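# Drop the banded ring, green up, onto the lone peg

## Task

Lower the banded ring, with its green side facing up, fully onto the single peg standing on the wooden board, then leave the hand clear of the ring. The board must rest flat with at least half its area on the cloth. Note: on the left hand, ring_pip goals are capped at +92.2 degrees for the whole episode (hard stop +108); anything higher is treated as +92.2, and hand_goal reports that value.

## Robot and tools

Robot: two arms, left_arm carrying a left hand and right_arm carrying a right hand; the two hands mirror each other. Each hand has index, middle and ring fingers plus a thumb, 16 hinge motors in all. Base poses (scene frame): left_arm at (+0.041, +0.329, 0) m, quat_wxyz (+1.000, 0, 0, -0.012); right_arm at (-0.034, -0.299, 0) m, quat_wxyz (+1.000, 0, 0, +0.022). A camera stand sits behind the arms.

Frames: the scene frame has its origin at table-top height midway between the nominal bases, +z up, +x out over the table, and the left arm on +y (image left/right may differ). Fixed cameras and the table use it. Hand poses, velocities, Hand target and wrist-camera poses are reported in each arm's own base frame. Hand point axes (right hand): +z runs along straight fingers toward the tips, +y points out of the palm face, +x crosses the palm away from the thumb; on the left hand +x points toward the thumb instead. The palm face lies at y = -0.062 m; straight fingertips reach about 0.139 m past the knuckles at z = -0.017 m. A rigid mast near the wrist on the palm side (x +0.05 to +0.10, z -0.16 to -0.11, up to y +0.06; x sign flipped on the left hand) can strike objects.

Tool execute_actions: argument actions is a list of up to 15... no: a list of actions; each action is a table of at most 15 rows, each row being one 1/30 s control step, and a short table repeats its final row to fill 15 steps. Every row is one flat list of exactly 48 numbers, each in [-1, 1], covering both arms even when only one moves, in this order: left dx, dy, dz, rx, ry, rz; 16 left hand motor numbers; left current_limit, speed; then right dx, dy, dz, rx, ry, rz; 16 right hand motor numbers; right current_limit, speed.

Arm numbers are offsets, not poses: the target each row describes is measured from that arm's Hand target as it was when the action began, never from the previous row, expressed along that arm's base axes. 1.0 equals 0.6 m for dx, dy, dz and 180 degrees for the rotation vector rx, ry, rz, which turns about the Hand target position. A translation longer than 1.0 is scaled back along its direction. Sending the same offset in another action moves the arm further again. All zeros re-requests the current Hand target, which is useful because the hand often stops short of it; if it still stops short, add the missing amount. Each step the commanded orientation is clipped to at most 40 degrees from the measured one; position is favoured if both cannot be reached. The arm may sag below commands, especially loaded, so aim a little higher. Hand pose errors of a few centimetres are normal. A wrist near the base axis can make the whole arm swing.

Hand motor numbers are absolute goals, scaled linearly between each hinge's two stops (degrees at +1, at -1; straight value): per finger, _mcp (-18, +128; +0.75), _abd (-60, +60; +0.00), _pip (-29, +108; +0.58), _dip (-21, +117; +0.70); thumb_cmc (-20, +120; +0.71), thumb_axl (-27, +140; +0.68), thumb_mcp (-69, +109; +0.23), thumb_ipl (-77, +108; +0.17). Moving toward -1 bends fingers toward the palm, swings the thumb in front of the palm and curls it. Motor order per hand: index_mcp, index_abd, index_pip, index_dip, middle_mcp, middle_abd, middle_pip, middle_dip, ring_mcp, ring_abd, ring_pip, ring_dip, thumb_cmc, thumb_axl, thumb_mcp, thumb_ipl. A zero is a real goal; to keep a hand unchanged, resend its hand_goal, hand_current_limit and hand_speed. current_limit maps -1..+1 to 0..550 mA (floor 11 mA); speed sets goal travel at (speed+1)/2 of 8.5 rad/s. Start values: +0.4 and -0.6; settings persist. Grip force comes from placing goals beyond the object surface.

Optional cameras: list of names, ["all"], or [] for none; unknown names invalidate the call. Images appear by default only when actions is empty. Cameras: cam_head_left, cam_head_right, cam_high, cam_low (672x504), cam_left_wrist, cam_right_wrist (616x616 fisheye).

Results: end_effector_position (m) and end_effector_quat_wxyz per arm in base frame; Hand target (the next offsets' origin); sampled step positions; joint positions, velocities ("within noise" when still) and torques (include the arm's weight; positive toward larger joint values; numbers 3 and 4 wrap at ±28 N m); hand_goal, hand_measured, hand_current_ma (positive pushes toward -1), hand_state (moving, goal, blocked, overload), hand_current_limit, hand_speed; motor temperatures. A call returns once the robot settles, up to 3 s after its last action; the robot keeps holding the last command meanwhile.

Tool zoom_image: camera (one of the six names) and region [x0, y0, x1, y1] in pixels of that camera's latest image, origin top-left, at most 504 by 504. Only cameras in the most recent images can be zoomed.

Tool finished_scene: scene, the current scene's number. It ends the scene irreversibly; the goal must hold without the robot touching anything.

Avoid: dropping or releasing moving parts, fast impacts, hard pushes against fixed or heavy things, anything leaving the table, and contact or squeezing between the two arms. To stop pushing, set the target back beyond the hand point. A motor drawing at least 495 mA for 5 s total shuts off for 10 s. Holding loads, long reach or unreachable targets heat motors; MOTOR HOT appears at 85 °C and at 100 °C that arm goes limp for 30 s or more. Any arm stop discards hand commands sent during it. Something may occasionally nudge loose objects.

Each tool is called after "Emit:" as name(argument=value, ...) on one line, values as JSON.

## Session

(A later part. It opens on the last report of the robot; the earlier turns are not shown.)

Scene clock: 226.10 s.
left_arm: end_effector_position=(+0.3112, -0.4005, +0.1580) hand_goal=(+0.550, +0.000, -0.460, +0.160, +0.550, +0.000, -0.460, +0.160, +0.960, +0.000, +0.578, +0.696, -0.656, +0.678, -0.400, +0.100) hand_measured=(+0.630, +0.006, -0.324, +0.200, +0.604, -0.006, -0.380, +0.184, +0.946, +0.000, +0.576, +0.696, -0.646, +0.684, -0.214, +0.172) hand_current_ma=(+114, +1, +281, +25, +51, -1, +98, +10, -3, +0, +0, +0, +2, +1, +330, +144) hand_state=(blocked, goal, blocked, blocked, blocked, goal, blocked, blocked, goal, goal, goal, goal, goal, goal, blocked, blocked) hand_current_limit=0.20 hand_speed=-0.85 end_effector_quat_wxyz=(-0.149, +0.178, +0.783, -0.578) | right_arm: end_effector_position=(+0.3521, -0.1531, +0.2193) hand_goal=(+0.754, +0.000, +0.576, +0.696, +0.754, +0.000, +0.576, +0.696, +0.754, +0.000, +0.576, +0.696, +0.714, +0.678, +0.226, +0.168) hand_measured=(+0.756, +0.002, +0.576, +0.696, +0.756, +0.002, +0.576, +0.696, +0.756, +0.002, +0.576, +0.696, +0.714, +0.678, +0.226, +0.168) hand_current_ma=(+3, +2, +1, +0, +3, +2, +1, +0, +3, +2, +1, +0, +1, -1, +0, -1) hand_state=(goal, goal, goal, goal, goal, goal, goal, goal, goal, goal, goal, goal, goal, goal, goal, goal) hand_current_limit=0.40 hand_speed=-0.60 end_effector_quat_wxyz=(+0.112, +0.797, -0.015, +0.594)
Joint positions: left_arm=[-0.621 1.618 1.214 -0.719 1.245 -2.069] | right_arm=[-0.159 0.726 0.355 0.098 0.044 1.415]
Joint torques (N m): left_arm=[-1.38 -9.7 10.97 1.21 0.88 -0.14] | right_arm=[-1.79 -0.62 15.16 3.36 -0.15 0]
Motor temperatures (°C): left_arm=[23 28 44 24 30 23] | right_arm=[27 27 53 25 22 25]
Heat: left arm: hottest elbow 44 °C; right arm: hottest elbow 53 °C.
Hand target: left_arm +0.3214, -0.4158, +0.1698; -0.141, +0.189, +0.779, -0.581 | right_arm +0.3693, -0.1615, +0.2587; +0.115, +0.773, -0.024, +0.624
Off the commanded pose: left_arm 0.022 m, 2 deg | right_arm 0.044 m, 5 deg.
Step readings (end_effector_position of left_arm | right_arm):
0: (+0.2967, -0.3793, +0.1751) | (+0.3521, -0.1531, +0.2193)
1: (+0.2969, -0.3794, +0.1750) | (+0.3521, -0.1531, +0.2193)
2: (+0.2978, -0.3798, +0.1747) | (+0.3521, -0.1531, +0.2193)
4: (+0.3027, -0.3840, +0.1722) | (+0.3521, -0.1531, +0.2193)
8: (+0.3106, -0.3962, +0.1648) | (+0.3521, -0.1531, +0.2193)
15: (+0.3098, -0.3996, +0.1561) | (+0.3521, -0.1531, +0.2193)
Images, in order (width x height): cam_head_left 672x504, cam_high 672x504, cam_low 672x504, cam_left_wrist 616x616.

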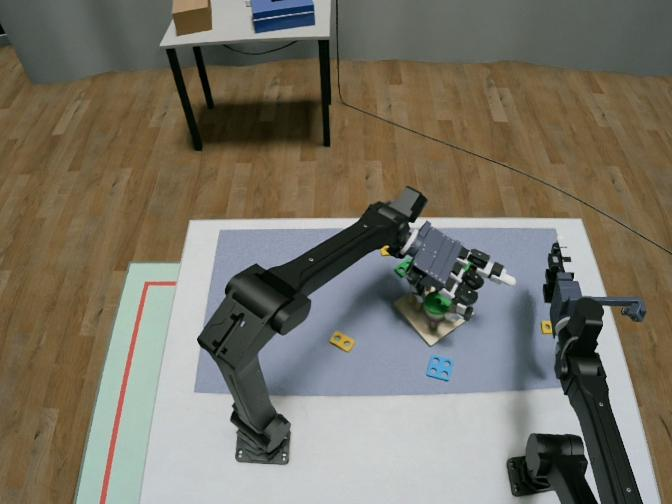

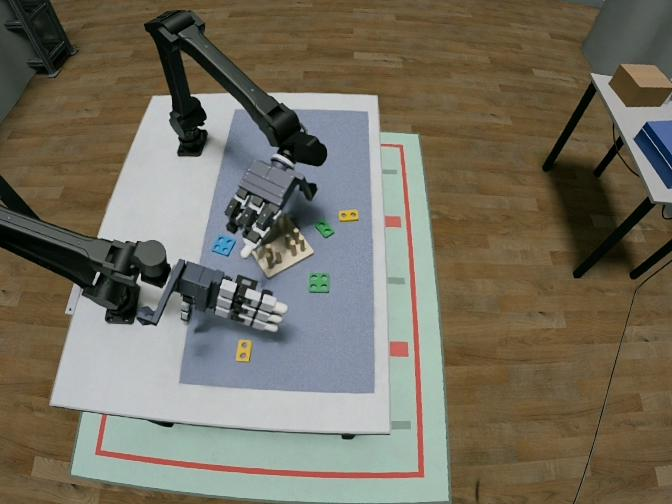

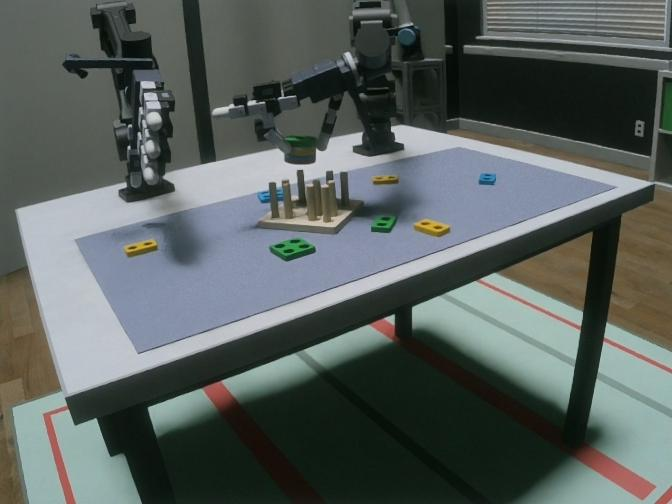

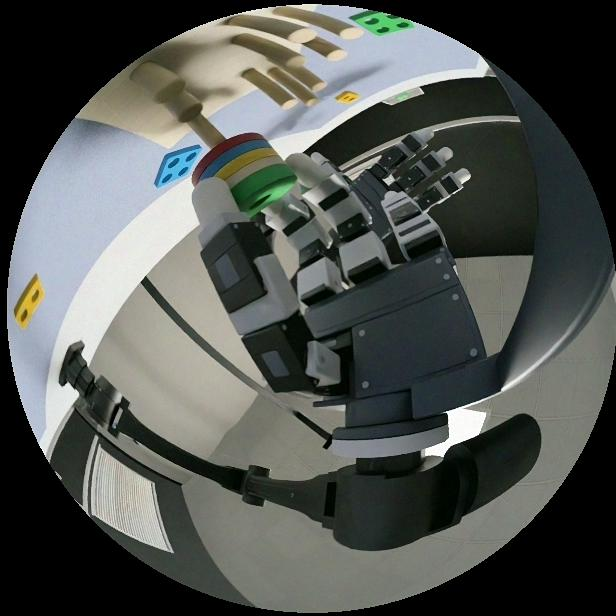

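Emit:
execute_actions(actions=[[[0.002,-0.001,-0.028,0,0,0,0.55,0,-0.46,0.16,0.55,0,-0.46,0.16,0.959,0,0.577,0.696,-0.657,0.677,-0.40,0.1,0.2,-0.85,0,0,0,0,0,0,0.754,0,0.576,0.696,0.754,0,0.576,0.696,0.754,0,0.576,0.696,0.714,0.678,0.226,0.168,0.4,-0.6]]], cameras=["cam_head_left","cam_low","cam_left_wrist"])

Emit:
zoom_image(camera="cam_low", region=[240, 90, 390, 240])

Emit:
zoom_image(camera="cam_head_left", region=[370, 240, 490, 360])

Scene clock: 232.70 s.
left_arm: end_effector_position=(+0.3169, -0.4046, +0.1504) hand_goal=(+0.550, +0.000, -0.460, +0.160, +0.550, +0.000, -0.460, +0.160, +0.960, +0.000, +0.578, +0.696, -0.656, +0.678, -0.400, +0.100) hand_measured=(+0.630, +0.006, -0.324, +0.200, +0.604, -0.006, -0.380, +0.184, +0.946, +0.000, +0.576, +0.696, -0.646, +0.684, -0.214, +0.172) hand_current_ma=(+114, +1, +281, +25, +51, -1, +98, +10, -3, +0, +0, +0, +2, +1, +330, +144) hand_state=(blocked, goal, blocked, blocked, blocked, goal, blocked, blocked, goal, goal, goal, goal, goal, goal, blocked, blocked) hand_current_limit=0.20 hand_speed=-0.85 end_effector_quat_wxyz=(-0.144, +0.182, +0.781, -0.580) | right_arm: end_effector_position=(+0.3521, -0.1531, +0.2193) hand_goal=(+0.754, +0.000, +0.576, +0.696, +0.754, +0.000, +0.576, +0.696, +0.754, +0.000, +0.576, +0.696, +0.714, +0.678, +0.226, +0.168) hand_measured=(+0.756, +0.002, +0.576, +0.696, +0.756, +0.002, +0.576, +0.696, +0.756, +0.002, +0.576, +0.696, +0.714, +0.678, +0.226, +0.168) hand_current_ma=(+3, +2, +1, +0, +3, +2, +1, +0, +3, +2, +1, +0, +1, -1, +0, -1) hand_state=(goal, goal, goal, goal, goal, goal, goal, goal, goal, goal, goal, goal, goal, goal, goal, goal) hand_current_limit=0.40 hand_speed=-0.60 end_effector_quat_wxyz=(+0.112, +0.797, -0.015, +0.594)
Joint positions: left_arm=[-0.621 1.636 1.214 -0.686 1.245 -2.069] | right_arm=[-0.159 0.726 0.355 0.098 0.044 1.415]
Joint torques (N m): left_arm=[-1.32 -9.58 9.57 1.48 0.87 -0.13] | right_arm=[-1.73 -0.62 15.16 3.36 -0.15 0]
Heat: left arm: hottest elbow 43 °C; right arm: hottest elbow 54 °C.
Hand target: left_arm +0.3226, -0.4164, +0.1530; -0.141, +0.189, +0.779, -0.581 | right_arm +0.3693, -0.1615, +0.2587; +0.115, +0.773, -0.024, +0.624
Off the commanded pose: left_arm 0.013 m, 1 deg | right_arm 0.044 m, 5 deg.
Step readings (end_effector_position of left_arm | right_arm):
0: (+0.3112, -0.4005, +0.1580) | (+0.3521, -0.1531, +0.2193)
1: (+0.3112, -0.4005, +0.1580) | (+0.3521, -0.1531, +0.2193)
2: (+0.3115, -0.4008, +0.1578) | (+0.3521, -0.1531, +0.2193)
4: (+0.3130, -0.4018, +0.1574) | (+0.3521, -0.1531, +0.2193)
8: (+0.3156, -0.4037, +0.1539) | (+0.3521, -0.1531, +0.2193)
15: (+0.3168, -0.4045, +0.1503) | (+0.3521, -0.1531, +0.2193)
Images, in order (width x height): cam_head_left 672x504, cam_low 672x504, cam_left_wrist 616x616.

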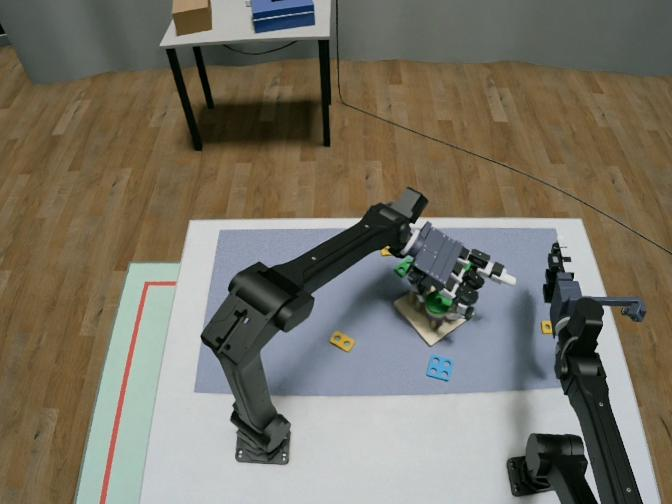

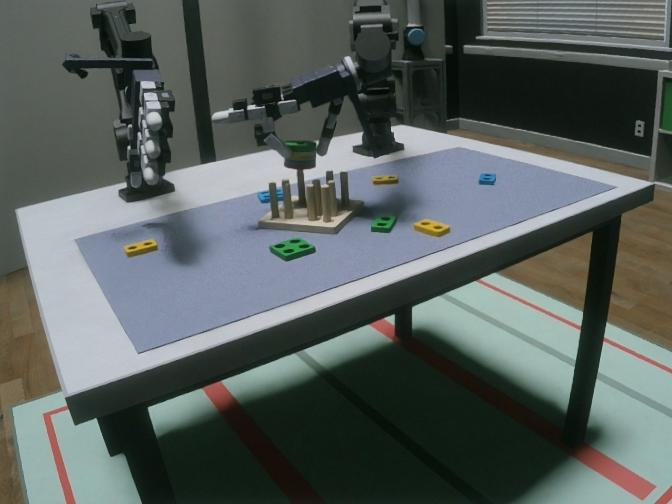

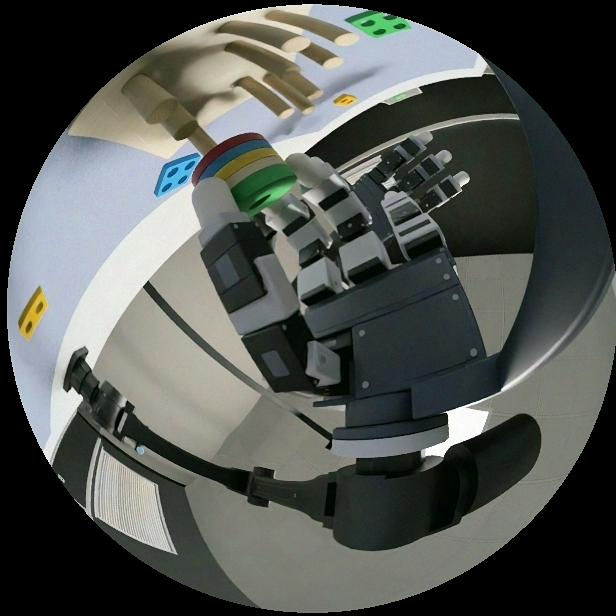

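Scaled by 3.360 from the camera's 672x504 image, which has a finer 960x720 frame.

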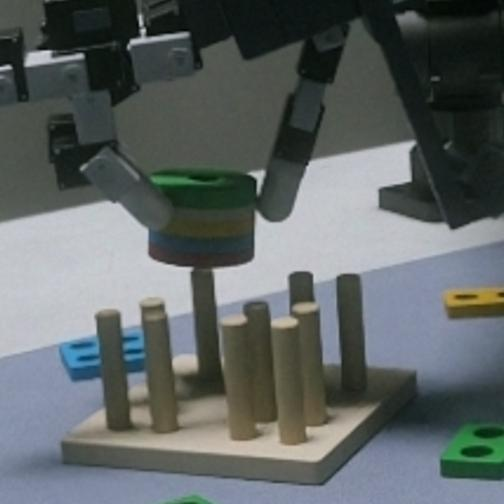

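Scaled by 4.200 from the camera's 672x504 image, which has a finer 960x720 frame.

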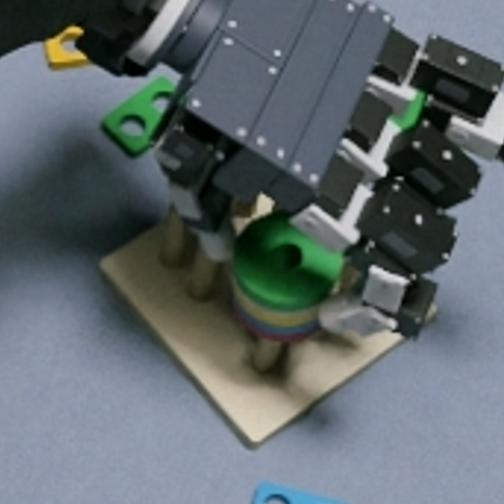

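Emit:
execute_actions(actions=[[[-0.008,0.003,-0.025,0,0,0,0.55,0,-0.46,0.16,0.55,0,-0.46,0.16,0.959,0,0.577,0.696,-0.657,0.677,-0.40,0.1,0.2,-0.85,0,0,0,0,0,0,0.754,0,0.576,0.696,0.754,0,0.576,0.696,0.754,0,0.576,0.696,0.714,0.678,0.226,0.168,0.4,-0.6]]], cameras=["cam_head_left","cam_low","cam_left_wrist"])

Emit:
zoom_image(camera="cam_low", region=[240, 90, 390, 240])

Emit:
zoom_image(camera="cam_head_left", region=[370, 240, 490, 360])

Scene clock: 255.80 s.
left_arm: end_effector_position=(+0.3240, -0.4101, +0.1514) hand_goal=(+0.550, +0.000, -0.460, +0.160, +0.550, +0.000, -0.460, +0.160, +0.960, +0.000, +0.578, +0.696, -0.656, +0.678, -0.400, +0.100) hand_measured=(+0.630, +0.006, -0.324, +0.200, +0.604, -0.006, -0.380, +0.184, +0.946, +0.000, +0.576, +0.696, -0.646, +0.684, -0.214, +0.172) hand_current_ma=(+114, +1, +281, +25, +51, -1, +98, +10, -3, +0, +0, +0, +2, +1, +330, +144) hand_state=(blocked, goal, blocked, blocked, blocked, goal, blocked, blocked, goal, goal, goal, goal, goal, goal, blocked, blocked) hand_current_limit=0.20 hand_speed=-0.85 end_effector_quat_wxyz=(-0.128, +0.193, +0.776, -0.586) | right_arm: end_effector_position=(+0.3521, -0.1531, +0.2193) hand_goal=(+0.754, +0.000, +0.576, +0.696, +0.754, +0.000, +0.576, +0.696, +0.754, +0.000, +0.576, +0.696, +0.714, +0.678, +0.226, +0.168) hand_measured=(+0.756, +0.002, +0.576, +0.696, +0.756, +0.002, +0.576, +0.696, +0.756, +0.002, +0.576, +0.696, +0.714, +0.678, +0.226, +0.168) hand_current_ma=(+3, +2, +1, +0, +3, +2, +1, +0, +3, +2, +1, +0, +1, -1, +0, -1) hand_state=(goal, goal, goal, goal, goal, goal, goal, goal, goal, goal, goal, goal, goal, goal, goal, goal) hand_current_limit=0.40 hand_speed=-0.60 end_effector_quat_wxyz=(+0.112, +0.797, -0.015, +0.594)
Joint positions: left_arm=[-0.622 1.637 1.214 -0.639 1.244 -2.073] | right_arm=[-0.159 0.726 0.355 0.098 0.044 1.415]
Joint torques (N m): left_arm=[-1.49 -9.52 6.83 1.47 0.82 -0.14] | right_arm=[-1.79 -0.62 15.15 3.36 -0.16 -0.01]
Heat: left arm: hottest elbow 41 °C; right arm: hottest elbow 54 °C.
Hand target: left_arm +0.3177, -0.4147, +0.1380; -0.141, +0.189, +0.779, -0.581 | right_arm +0.3693, -0.1615, +0.2587; +0.115, +0.773, -0.024, +0.624
Off the commanded pose: left_arm 0.015 m, 2 deg | right_arm 0.044 m, 5 deg.
Step readings (end_effector_position of left_arm | right_arm):
0: (+0.3169, -0.4046, +0.1504) | (+0.3521, -0.1531, +0.2193)
1: (+0.3170, -0.4047, +0.1504) | (+0.3521, -0.1531, +0.2193)
2: (+0.3177, -0.4052, +0.1505) | (+0.3521, -0.1531, +0.2193)
4: (+0.3198, -0.4069, +0.1507) | (+0.3521, -0.1531, +0.2193)
8: (+0.3230, -0.4091, +0.1514) | (+0.3521, -0.1531, +0.2193)
15: (+0.3239, -0.4100, +0.1513) | (+0.3521, -0.1531, +0.2193)
Images, in order (width x height): cam_head_left 672x504, cam_low 672x504, cam_left_wrist 616x616.

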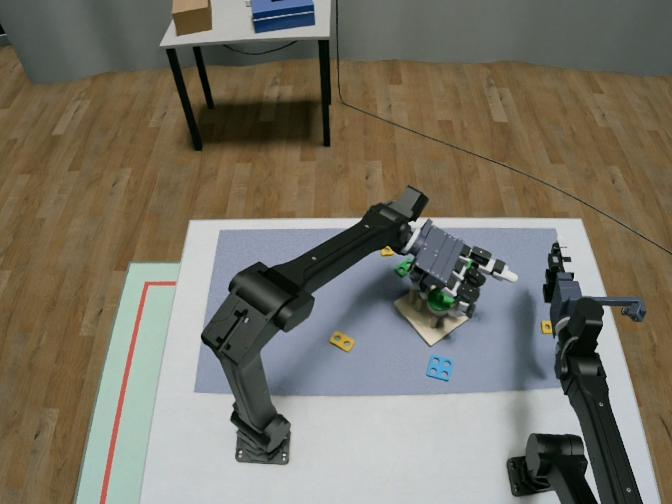

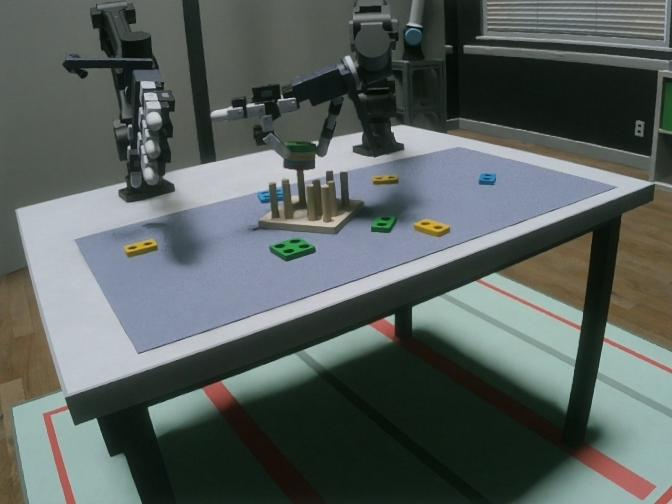

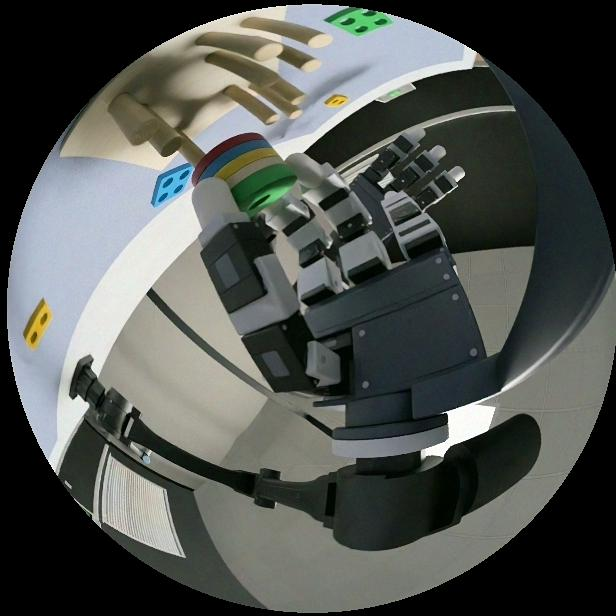

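Scaled by 3.360 from the camera's 672x504 image, which has a finer 960x720 frame.

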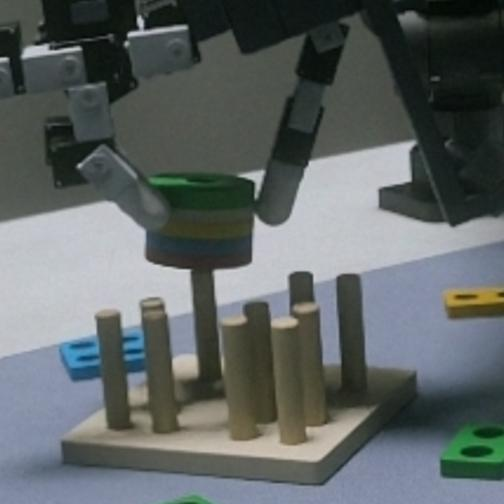

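Scaled by 4.200 from the camera's 672x504 image, which has a finer 960x720 frame.

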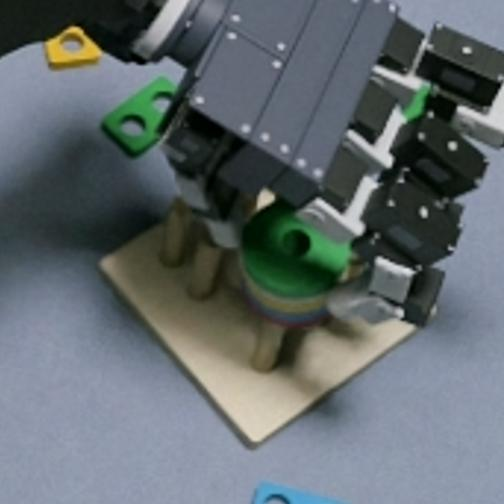

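Emit:
execute_actions(actions=[[[-0.021,0.024,0.006,0,0,0,0.55,0,-0.46,0.16,0.55,0,-0.46,0.16,0.959,0,0.577,0.696,-0.657,0.677,-0.40,0.1,0.2,-0.85,0,0,0,0,0,0,0.754,0,0.576,0.696,0.754,0,0.576,0.696,0.754,0,0.576,0.696,0.714,0.678,0.226,0.168,0.4,-0.6]]], cameras=["cam_head_left","cam_low","cam_left_wrist"])

Emit:
zoom_image(camera="cam_low", region=[240, 90, 390, 240])

Emit:
zoom_image(camera="cam_head_left", region=[370, 240, 490, 360])

Scene clock: 265.73 s.
left_arm: end_effector_position=(+0.3113, -0.4009, +0.1412) hand_goal=(+0.550, +0.000, -0.460, +0.160, +0.550, +0.000, -0.460, +0.160, +0.960, +0.000, +0.578, +0.696, -0.656, +0.678, -0.400, +0.100) hand_measured=(+0.630, +0.006, -0.324, +0.200, +0.604, -0.006, -0.382, +0.184, +0.946, +0.000, +0.576, +0.696, -0.646, +0.684, -0.214, +0.172) hand_current_ma=(+114, +1, +281, +25, +52, -1, +95, +10, -3, +0, +0, +0, +2, +1, +330, +144) hand_state=(blocked, goal, blocked, blocked, blocked, goal, blocked, blocked, goal, goal, goal, goal, goal, goal, blocked, blocked) hand_current_limit=0.20 hand_speed=-0.85 end_effector_quat_wxyz=(-0.138, +0.186, +0.780, -0.582) | right_arm: end_effector_position=(+0.3521, -0.1531, +0.2193) hand_goal=(+0.754, +0.000, +0.576, +0.696, +0.754, +0.000, +0.576, +0.696, +0.754, +0.000, +0.576, +0.696, +0.714, +0.678, +0.226, +0.168) hand_measured=(+0.756, +0.002, +0.576, +0.696, +0.756, +0.002, +0.576, +0.696, +0.756, +0.002, +0.576, +0.696, +0.714, +0.678, +0.226, +0.168) hand_current_ma=(+3, +2, +1, +0, +3, +2, +1, +0, +3, +2, +1, +0, +1, -1, +0, -1) hand_state=(goal, goal, goal, goal, goal, goal, goal, goal, goal, goal, goal, goal, goal, goal, goal, goal) hand_current_limit=0.40 hand_speed=-0.60 end_effector_quat_wxyz=(+0.112, +0.797, -0.015, +0.594)
Joint positions: left_arm=[-0.622 1.623 1.17 -0.639 1.244 -2.072] | right_arm=[-0.159 0.726 0.355 0.098 0.044 1.415]
Joint torques (N m): left_arm=[-0.85 -11.34 6.54 0.77 1 0.03] | right_arm=[-1.73 -0.62 15.16 3.37 -0.15 0]
Heat: left arm: hottest elbow 41 °C; right arm: hottest elbow 54 °C.
Hand target: left_arm +0.3051, -0.4003, +0.1415; -0.141, +0.189, +0.779, -0.581 | right_arm +0.3693, -0.1615, +0.2587; +0.115, +0.773, -0.024, +0.624
Off the commanded pose: left_arm 0.006 m, 1 deg | right_arm 0.044 m, 5 deg.
Step readings (end_effector_position of left_arm | right_arm):
0: (+0.3240, -0.4101, +0.1514) | (+0.3521, -0.1531, +0.2193)
1: (+0.3240, -0.4101, +0.1514) | (+0.3521, -0.1531, +0.2193)
2: (+0.3233, -0.4096, +0.1505) | (+0.3521, -0.1531, +0.2193)
4: (+0.3205, -0.4076, +0.1474) | (+0.3521, -0.1531, +0.2193)
8: (+0.3127, -0.4020, +0.1385) | (+0.3521, -0.1531, +0.2193)
15: (+0.3113, -0.4010, +0.1389) | (+0.3521, -0.1531, +0.2193)
Images, in order (width x height): cam_head_left 672x504, cam_low 672x504, cam_left_wrist 616x616.

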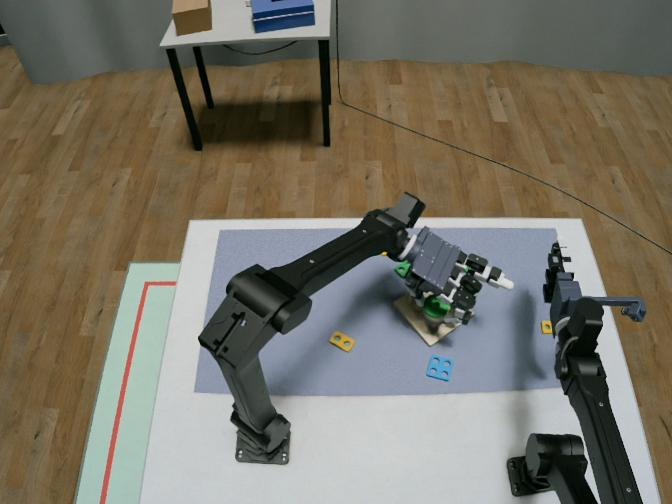

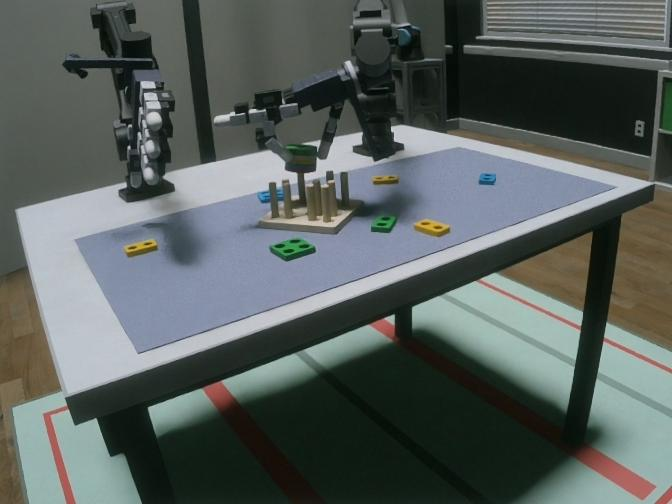

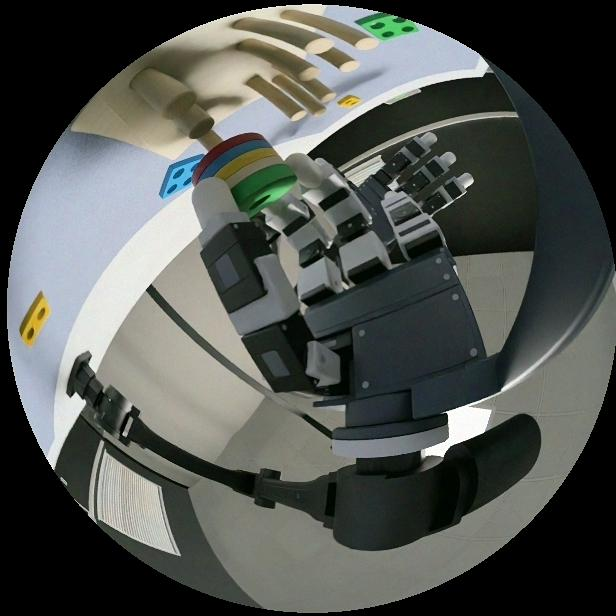

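Scaled by 3.360 from the camera's 672x504 image, which has a finer 960x720 frame.

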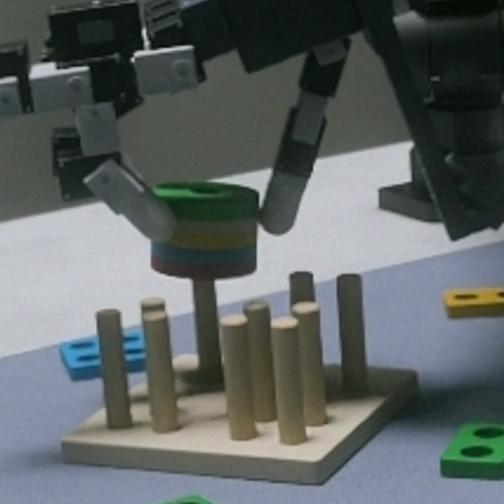

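Scaled by 4.200 from the camera's 672x504 image, which has a finer 960x720 frame.

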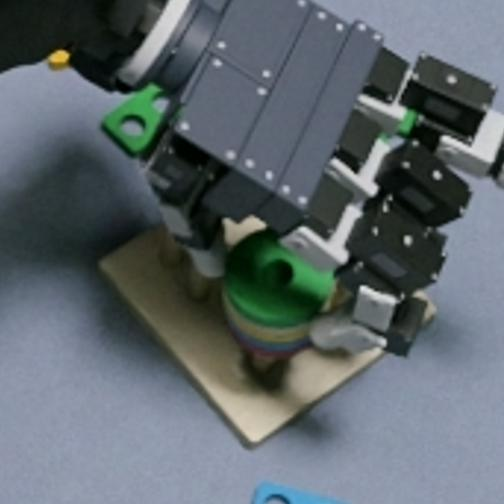

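Emit:
execute_actions(actions=[[[0,-0.004,-0.03,0,0,0,0.55,0,-0.46,0.16,0.55,0,-0.46,0.16,0.959,0,0.577,0.696,-0.657,0.677,-0.40,0.1,0.2,-0.85,0,0,0,0,0,0,0.754,0,0.576,0.696,0.754,0,0.576,0.696,0.754,0,0.576,0.696,0.714,0.678,0.226,0.168,0.4,-0.6]]], cameras=["cam_head_left","cam_low","cam_left_wrist"])

Emit:
zoom_image(camera="cam_low", region=[240, 90, 390, 240])

Emit:
zoom_image(camera="cam_head_left", region=[370, 240, 490, 360])

Scene clock: 274.93 s.
left_arm: end_effector_position=(+0.3105, -0.4004, +0.1340) hand_goal=(+0.550, +0.000, -0.460, +0.160, +0.550, +0.000, -0.460, +0.160, +0.960, +0.000, +0.578, +0.696, -0.656, +0.678, -0.400, +0.100) hand_measured=(+0.630, +0.006, -0.324, +0.200, +0.604, -0.006, -0.384, +0.184, +0.946, +0.000, +0.576, +0.696, -0.646, +0.684, -0.214, +0.172) hand_current_ma=(+114, +1, +281, +25, +53, -1, +92, +10, -3, +0, +0, +0, +2, +1, +330, +144) hand_state=(blocked, goal, blocked, blocked, blocked, goal, blocked, blocked, goal, goal, goal, goal, goal, goal, blocked, blocked) hand_current_limit=0.20 hand_speed=-0.85 end_effector_quat_wxyz=(-0.133, +0.190, +0.778, -0.584) | right_arm: end_effector_position=(+0.3521, -0.1531, +0.2193) hand_goal=(+0.754, +0.000, +0.576, +0.696, +0.754, +0.000, +0.576, +0.696, +0.754, +0.000, +0.576, +0.696, +0.714, +0.678, +0.226, +0.168) hand_measured=(+0.756, +0.002, +0.576, +0.696, +0.756, +0.002, +0.576, +0.696, +0.756, +0.002, +0.576, +0.696, +0.714, +0.678, +0.226, +0.168) hand_current_ma=(+3, +2, +1, +0, +3, +2, +1, +0, +3, +2, +1, +0, +1, -1, +0, -1) hand_state=(goal, goal, goal, goal, goal, goal, goal, goal, goal, goal, goal, goal, goal, goal, goal, goal) hand_current_limit=0.40 hand_speed=-0.60 end_effector_quat_wxyz=(+0.112, +0.797, -0.015, +0.594)
Joint positions: left_arm=[-0.622 1.623 1.148 -0.602 1.244 -2.071] | right_arm=[-0.159 0.726 0.355 0.098 0.044 1.415]
Joint torques (N m): left_arm=[-1.14 -9.58 6.38 1.48 0.92 -0.05] | right_arm=[-1.67 -0.62 15.17 3.37 -0.15 0]
Heat: left arm: hottest elbow 41 °C; right arm: hottest elbow 54 °C.
Hand target: left_arm +0.3051, -0.4027, +0.1235; -0.141, +0.189, +0.779, -0.581 | right_arm +0.3693, -0.1615, +0.2587; +0.115, +0.773, -0.024, +0.624
Off the commanded pose: left_arm 0.012 m, 1 deg | right_arm 0.044 m, 5 deg.
Step readings (end_effector_position of left_arm | right_arm):
0: (+0.3113, -0.4009, +0.1412) | (+0.3521, -0.1531, +0.2193)
1: (+0.3113, -0.4009, +0.1412) | (+0.3521, -0.1531, +0.2193)
2: (+0.3110, -0.4007, +0.1408) | (+0.3521, -0.1531, +0.2193)
4: (+0.3107, -0.4005, +0.1391) | (+0.3521, -0.1531, +0.2193)
8: (+0.3104, -0.4003, +0.1355) | (+0.3521, -0.1531, +0.2193)
15: (+0.3105, -0.4004, +0.1341) | (+0.3521, -0.1531, +0.2193)
Images, in order (width x height): cam_head_left 672x504, cam_low 672x504, cam_left_wrist 616x616.

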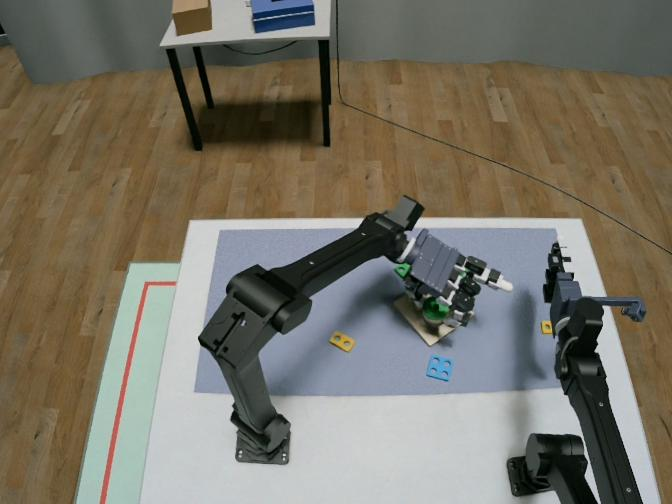

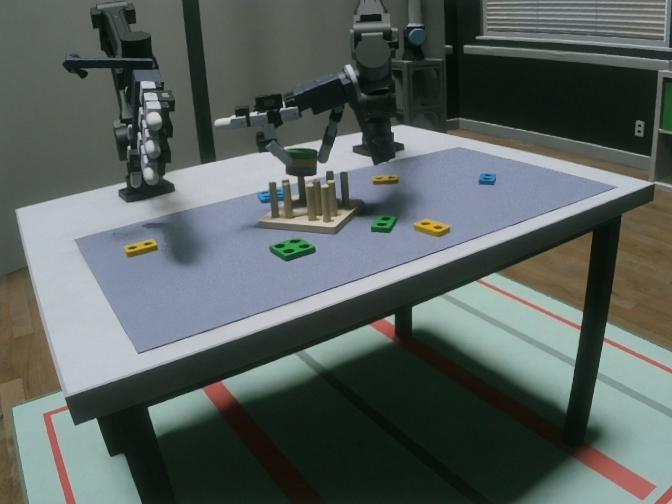

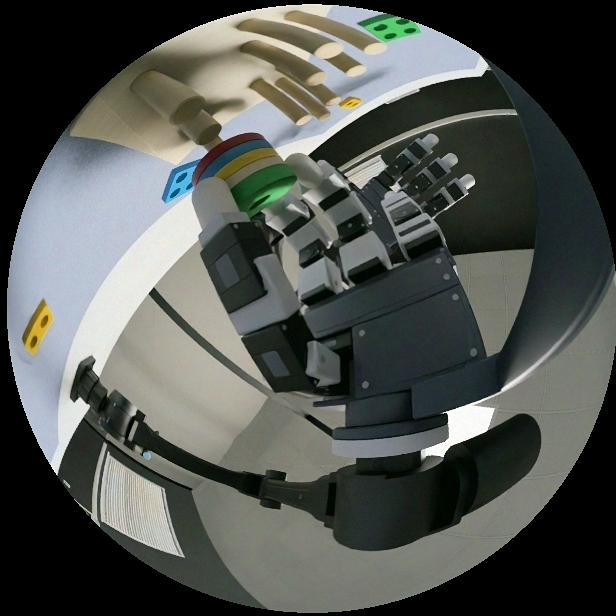

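Scaled by 3.360 from the camera's 672x504 image, which has a finer 960x720 frame.

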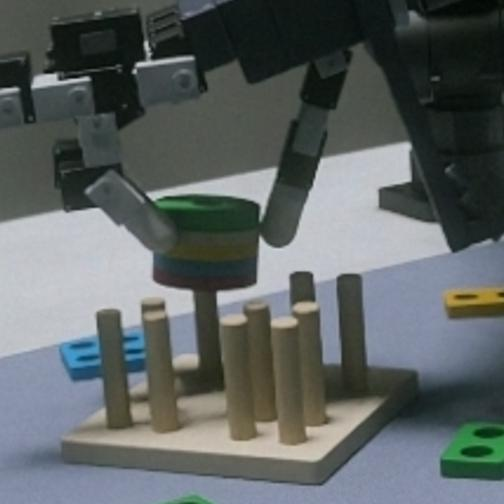

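Scaled by 4.200 from the camera's 672x504 image, which has a finer 960x720 frame.

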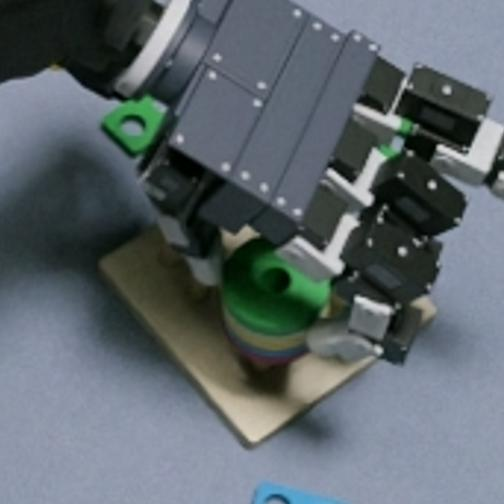

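Emit:
execute_actions(actions=[[[0.002,-0.004,-0.022,0,0,0,0.55,0,-0.46,0.16,0.55,0,-0.46,0.16,0.959,0,0.577,0.696,-0.657,0.677,-0.40,0.1,0.2,-0.85,0,0,0,0,0,0,0.754,0,0.576,0.696,0.754,0,0.576,0.696,0.754,0,0.576,0.696,0.714,0.678,0.226,0.168,0.4,-0.6]]], cameras=["cam_head_left","cam_low","cam_left_wrist"])

Emit:
zoom_image(camera="cam_low", region=[240, 90, 390, 240])

Emit:
zoom_image(camera="cam_head_left", region=[370, 240, 490, 360])

Scene clock: 281.93 s.
left_arm: end_effector_position=(+0.3125, -0.4020, +0.1228) hand_goal=(+0.550, +0.000, -0.460, +0.160, +0.550, +0.000, -0.460, +0.160, +0.960, +0.000, +0.578, +0.696, -0.656, +0.678, -0.400, +0.100) hand_measured=(+0.632, +0.006, -0.324, +0.200, +0.604, -0.006, -0.384, +0.184, +0.946, +0.000, +0.576, +0.696, -0.646, +0.684, -0.214, +0.172) hand_current_ma=(+117, +1, +281, +25, +53, -1, +92, +10, -3, +0, +0, +0, +2, +1, +330, +144) hand_state=(blocked, goal, blocked, blocked, blocked, goal, blocked, blocked, goal, goal, goal, goal, goal, goal, blocked, blocked) hand_current_limit=0.20 hand_speed=-0.85 end_effector_quat_wxyz=(-0.130, +0.192, +0.777, -0.585) | right_arm: end_effector_position=(+0.3521, -0.1531, +0.2193) hand_goal=(+0.754, +0.000, +0.576, +0.696, +0.754, +0.000, +0.576, +0.696, +0.754, +0.000, +0.576, +0.696, +0.714, +0.678, +0.226, +0.168) hand_measured=(+0.756, +0.002, +0.576, +0.696, +0.756, +0.002, +0.576, +0.696, +0.756, +0.002, +0.576, +0.696, +0.714, +0.678, +0.226, +0.168) hand_current_ma=(+3, +2, +1, +0, +3, +2, +1, +0, +3, +2, +1, +0, +1, -1, +0, -1) hand_state=(goal, goal, goal, goal, goal, goal, goal, goal, goal, goal, goal, goal, goal, goal, goal, goal) hand_current_limit=0.40 hand_speed=-0.60 end_effector_quat_wxyz=(+0.112, +0.797, -0.015, +0.594)
Joint positions: left_arm=[-0.622 1.64 1.135 -0.563 1.244 -2.072] | right_arm=[-0.159 0.726 0.355 0.098 0.044 1.415]
Joint torques (N m): left_arm=[-1.38 -9.35 6.39 1.54 0.87 -0.11] | right_arm=[-1.73 -0.62 15.16 3.37 -0.16 0]
Heat: left arm: hottest elbow 40 °C; right arm: hottest elbow 54 °C.
Hand target: left_arm +0.3063, -0.4050, +0.1103; -0.141, +0.189, +0.779, -0.581 | right_arm +0.3693, -0.1615, +0.2587; +0.115, +0.773, -0.024, +0.624
Off the commanded pose: left_arm 0.014 m, 1 deg | right_arm 0.044 m, 5 deg.
Step readings (end_effector_position of left_arm | right_arm):
0: (+0.3105, -0.4004, +0.1340) | (+0.3521, -0.1531, +0.2193)
1: (+0.3106, -0.4004, +0.1341) | (+0.3521, -0.1531, +0.2193)
2: (+0.3109, -0.4006, +0.1338) | (+0.3521, -0.1531, +0.2193)
4: (+0.3116, -0.4012, +0.1325) | (+0.3521, -0.1531, +0.2193)
8: (+0.3123, -0.4016, +0.1274) | (+0.3521, -0.1531, +0.2193)
15: (+0.3123, -0.4019, +0.1228) | (+0.3521, -0.1531, +0.2193)
Images, in order (width x height): cam_head_left 672x504, cam_low 672x504, cam_left_wrist 616x616.

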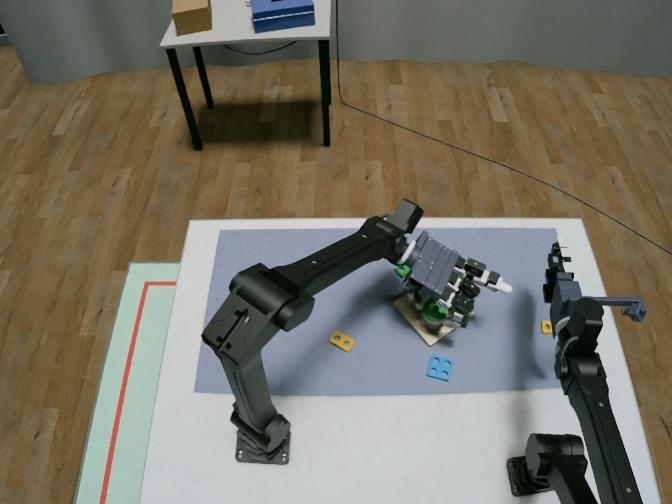

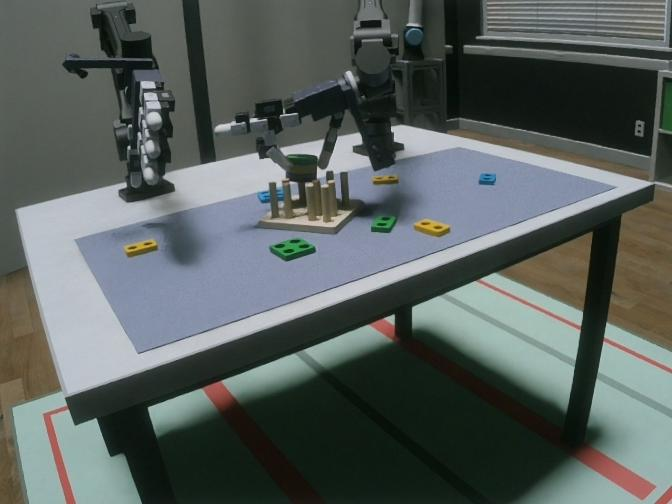

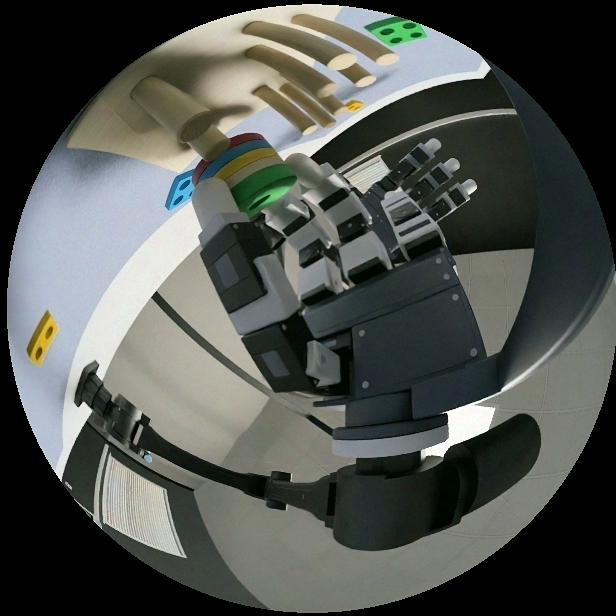

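Scaled by 3.360 from the camera's 672x504 image, which has a finer 960x720 frame.

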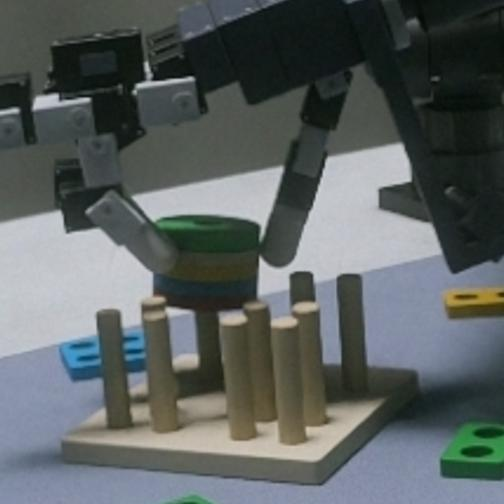

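Scaled by 4.200 from the camera's 672x504 image, which has a finer 960x720 frame.

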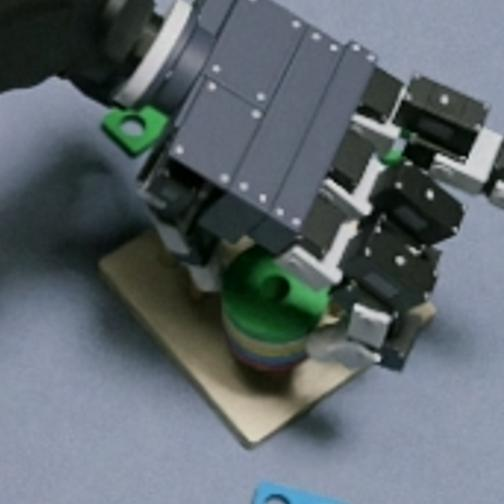

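Emit:
execute_actions(actions=[[[0,0,-0.02,0,0,0,0.55,0,-0.46,0.16,0.55,0,-0.46,0.16,0.959,0,0.577,0.696,-0.657,0.677,-0.40,0.1,0.2,-0.85,0,0,0,0,0,0,0.754,0,0.576,0.696,0.754,0,0.576,0.696,0.754,0,0.576,0.696,0.714,0.678,0.226,0.168,0.4,-0.6]]], cameras=["cam_head_left","cam_low"])

Scene clock: 298.63 s.
left_arm: end_effector_position=(+0.3125, -0.4024, +0.1115) hand_goal=(+0.550, +0.000, -0.460, +0.160, +0.550, +0.000, -0.460, +0.160, +0.960, +0.000, +0.578, +0.696, -0.656, +0.678, -0.400, +0.100) hand_measured=(+0.634, +0.006, -0.324, +0.200, +0.604, -0.006, -0.384, +0.184, +0.946, +0.000, +0.576, +0.696, -0.644, +0.686, -0.214, +0.172) hand_current_ma=(+121, +1, +279, +25, +53, -1, +92, +10, -3, +0, +0, +0, +2, +1, +330, +144) hand_state=(blocked, goal, blocked, blocked, blocked, goal, blocked, blocked, goal, goal, goal, goal, goal, goal, blocked, blocked) hand_current_limit=0.20 hand_speed=-0.85 end_effector_quat_wxyz=(-0.130, +0.192, +0.777, -0.585) | right_arm: end_effector_position=(+0.3521, -0.1531, +0.2193) hand_goal=(+0.754, +0.000, +0.576, +0.696, +0.754, +0.000, +0.576, +0.696, +0.754, +0.000, +0.576, +0.696, +0.714, +0.678, +0.226, +0.168) hand_measured=(+0.756, +0.002, +0.576, +0.696, +0.756, +0.002, +0.576, +0.696, +0.756, +0.002, +0.576, +0.696, +0.714, +0.678, +0.226, +0.168) hand_current_ma=(+3, +2, +1, +0, +3, +2, +1, +0, +3, +2, +1, +0, +1, -1, +0, -1) hand_state=(goal, goal, goal, goal, goal, goal, goal, goal, goal, goal, goal, goal, goal, goal, goal, goal) hand_current_limit=0.40 hand_speed=-0.60 end_effector_quat_wxyz=(+0.112, +0.797, -0.015, +0.594)
Joint positions: left_arm=[-0.623 1.656 1.121 -0.533 1.244 -2.074] | right_arm=[-0.159 0.726 0.355 0.098 0.044 1.415]
Joint torques (N m): left_arm=[-1.32 -9.29 6.23 1.59 0.87 -0.09] | right_arm=[-1.67 -0.62 15.16 3.36 -0.15 0]
Motor temperatures (°C): left_arm=[23 30 39 24 29 23] | right_arm=[27 27 55 25 22 25]
Heat: left arm: hottest elbow 39 °C; right arm: hottest elbow 55 °C.
Hand target: left_arm +0.3062, -0.4051, +0.0983; -0.141, +0.189, +0.779, -0.581 | right_arm +0.3693, -0.1615, +0.2587; +0.115, +0.773, -0.024, +0.624
Off the commanded pose: left_arm 0.015 m, 1 deg | right_arm 0.044 m, 5 deg.
Step readings (end_effector_position of left_arm | right_arm):
0: (+0.3125, -0.4020, +0.1228) | (+0.3521, -0.1531, +0.2193)
1: (+0.3125, -0.4021, +0.1228) | (+0.3521, -0.1531, +0.2193)
2: (+0.3127, -0.4022, +0.1225) | (+0.3521, -0.1531, +0.2193)
4: (+0.3126, -0.4022, +0.1210) | (+0.3521, -0.1531, +0.2193)
8: (+0.3124, -0.4022, +0.1153) | (+0.3521, -0.1531, +0.2193)
15: (+0.3125, -0.4023, +0.1115) | (+0.3521, -0.1531, +0.2193)
Images, in order (width x height): cam_head_left 672x504, cam_low 672x504.

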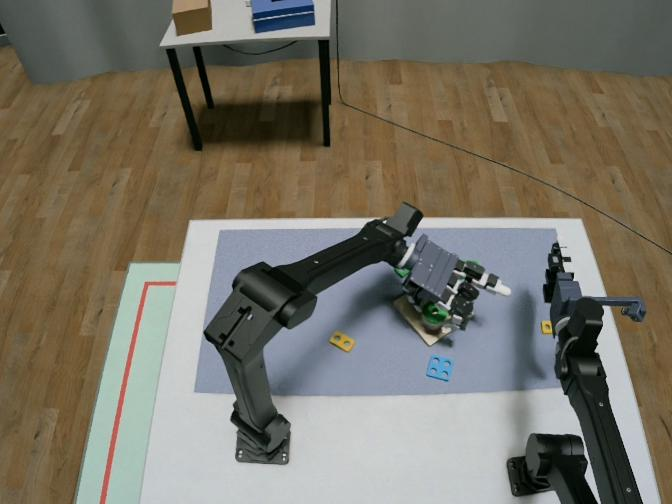

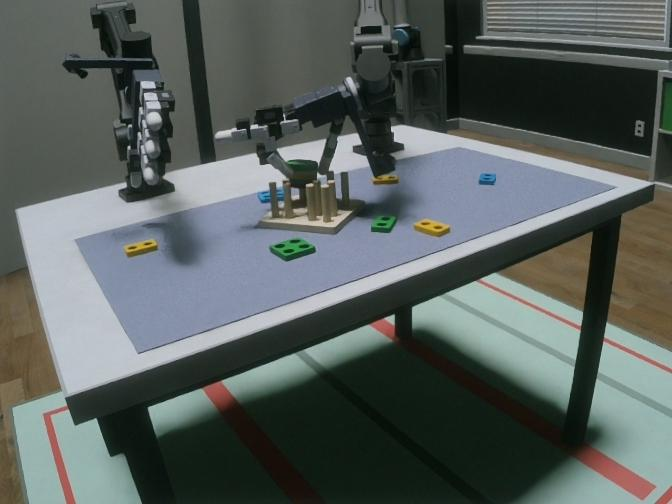

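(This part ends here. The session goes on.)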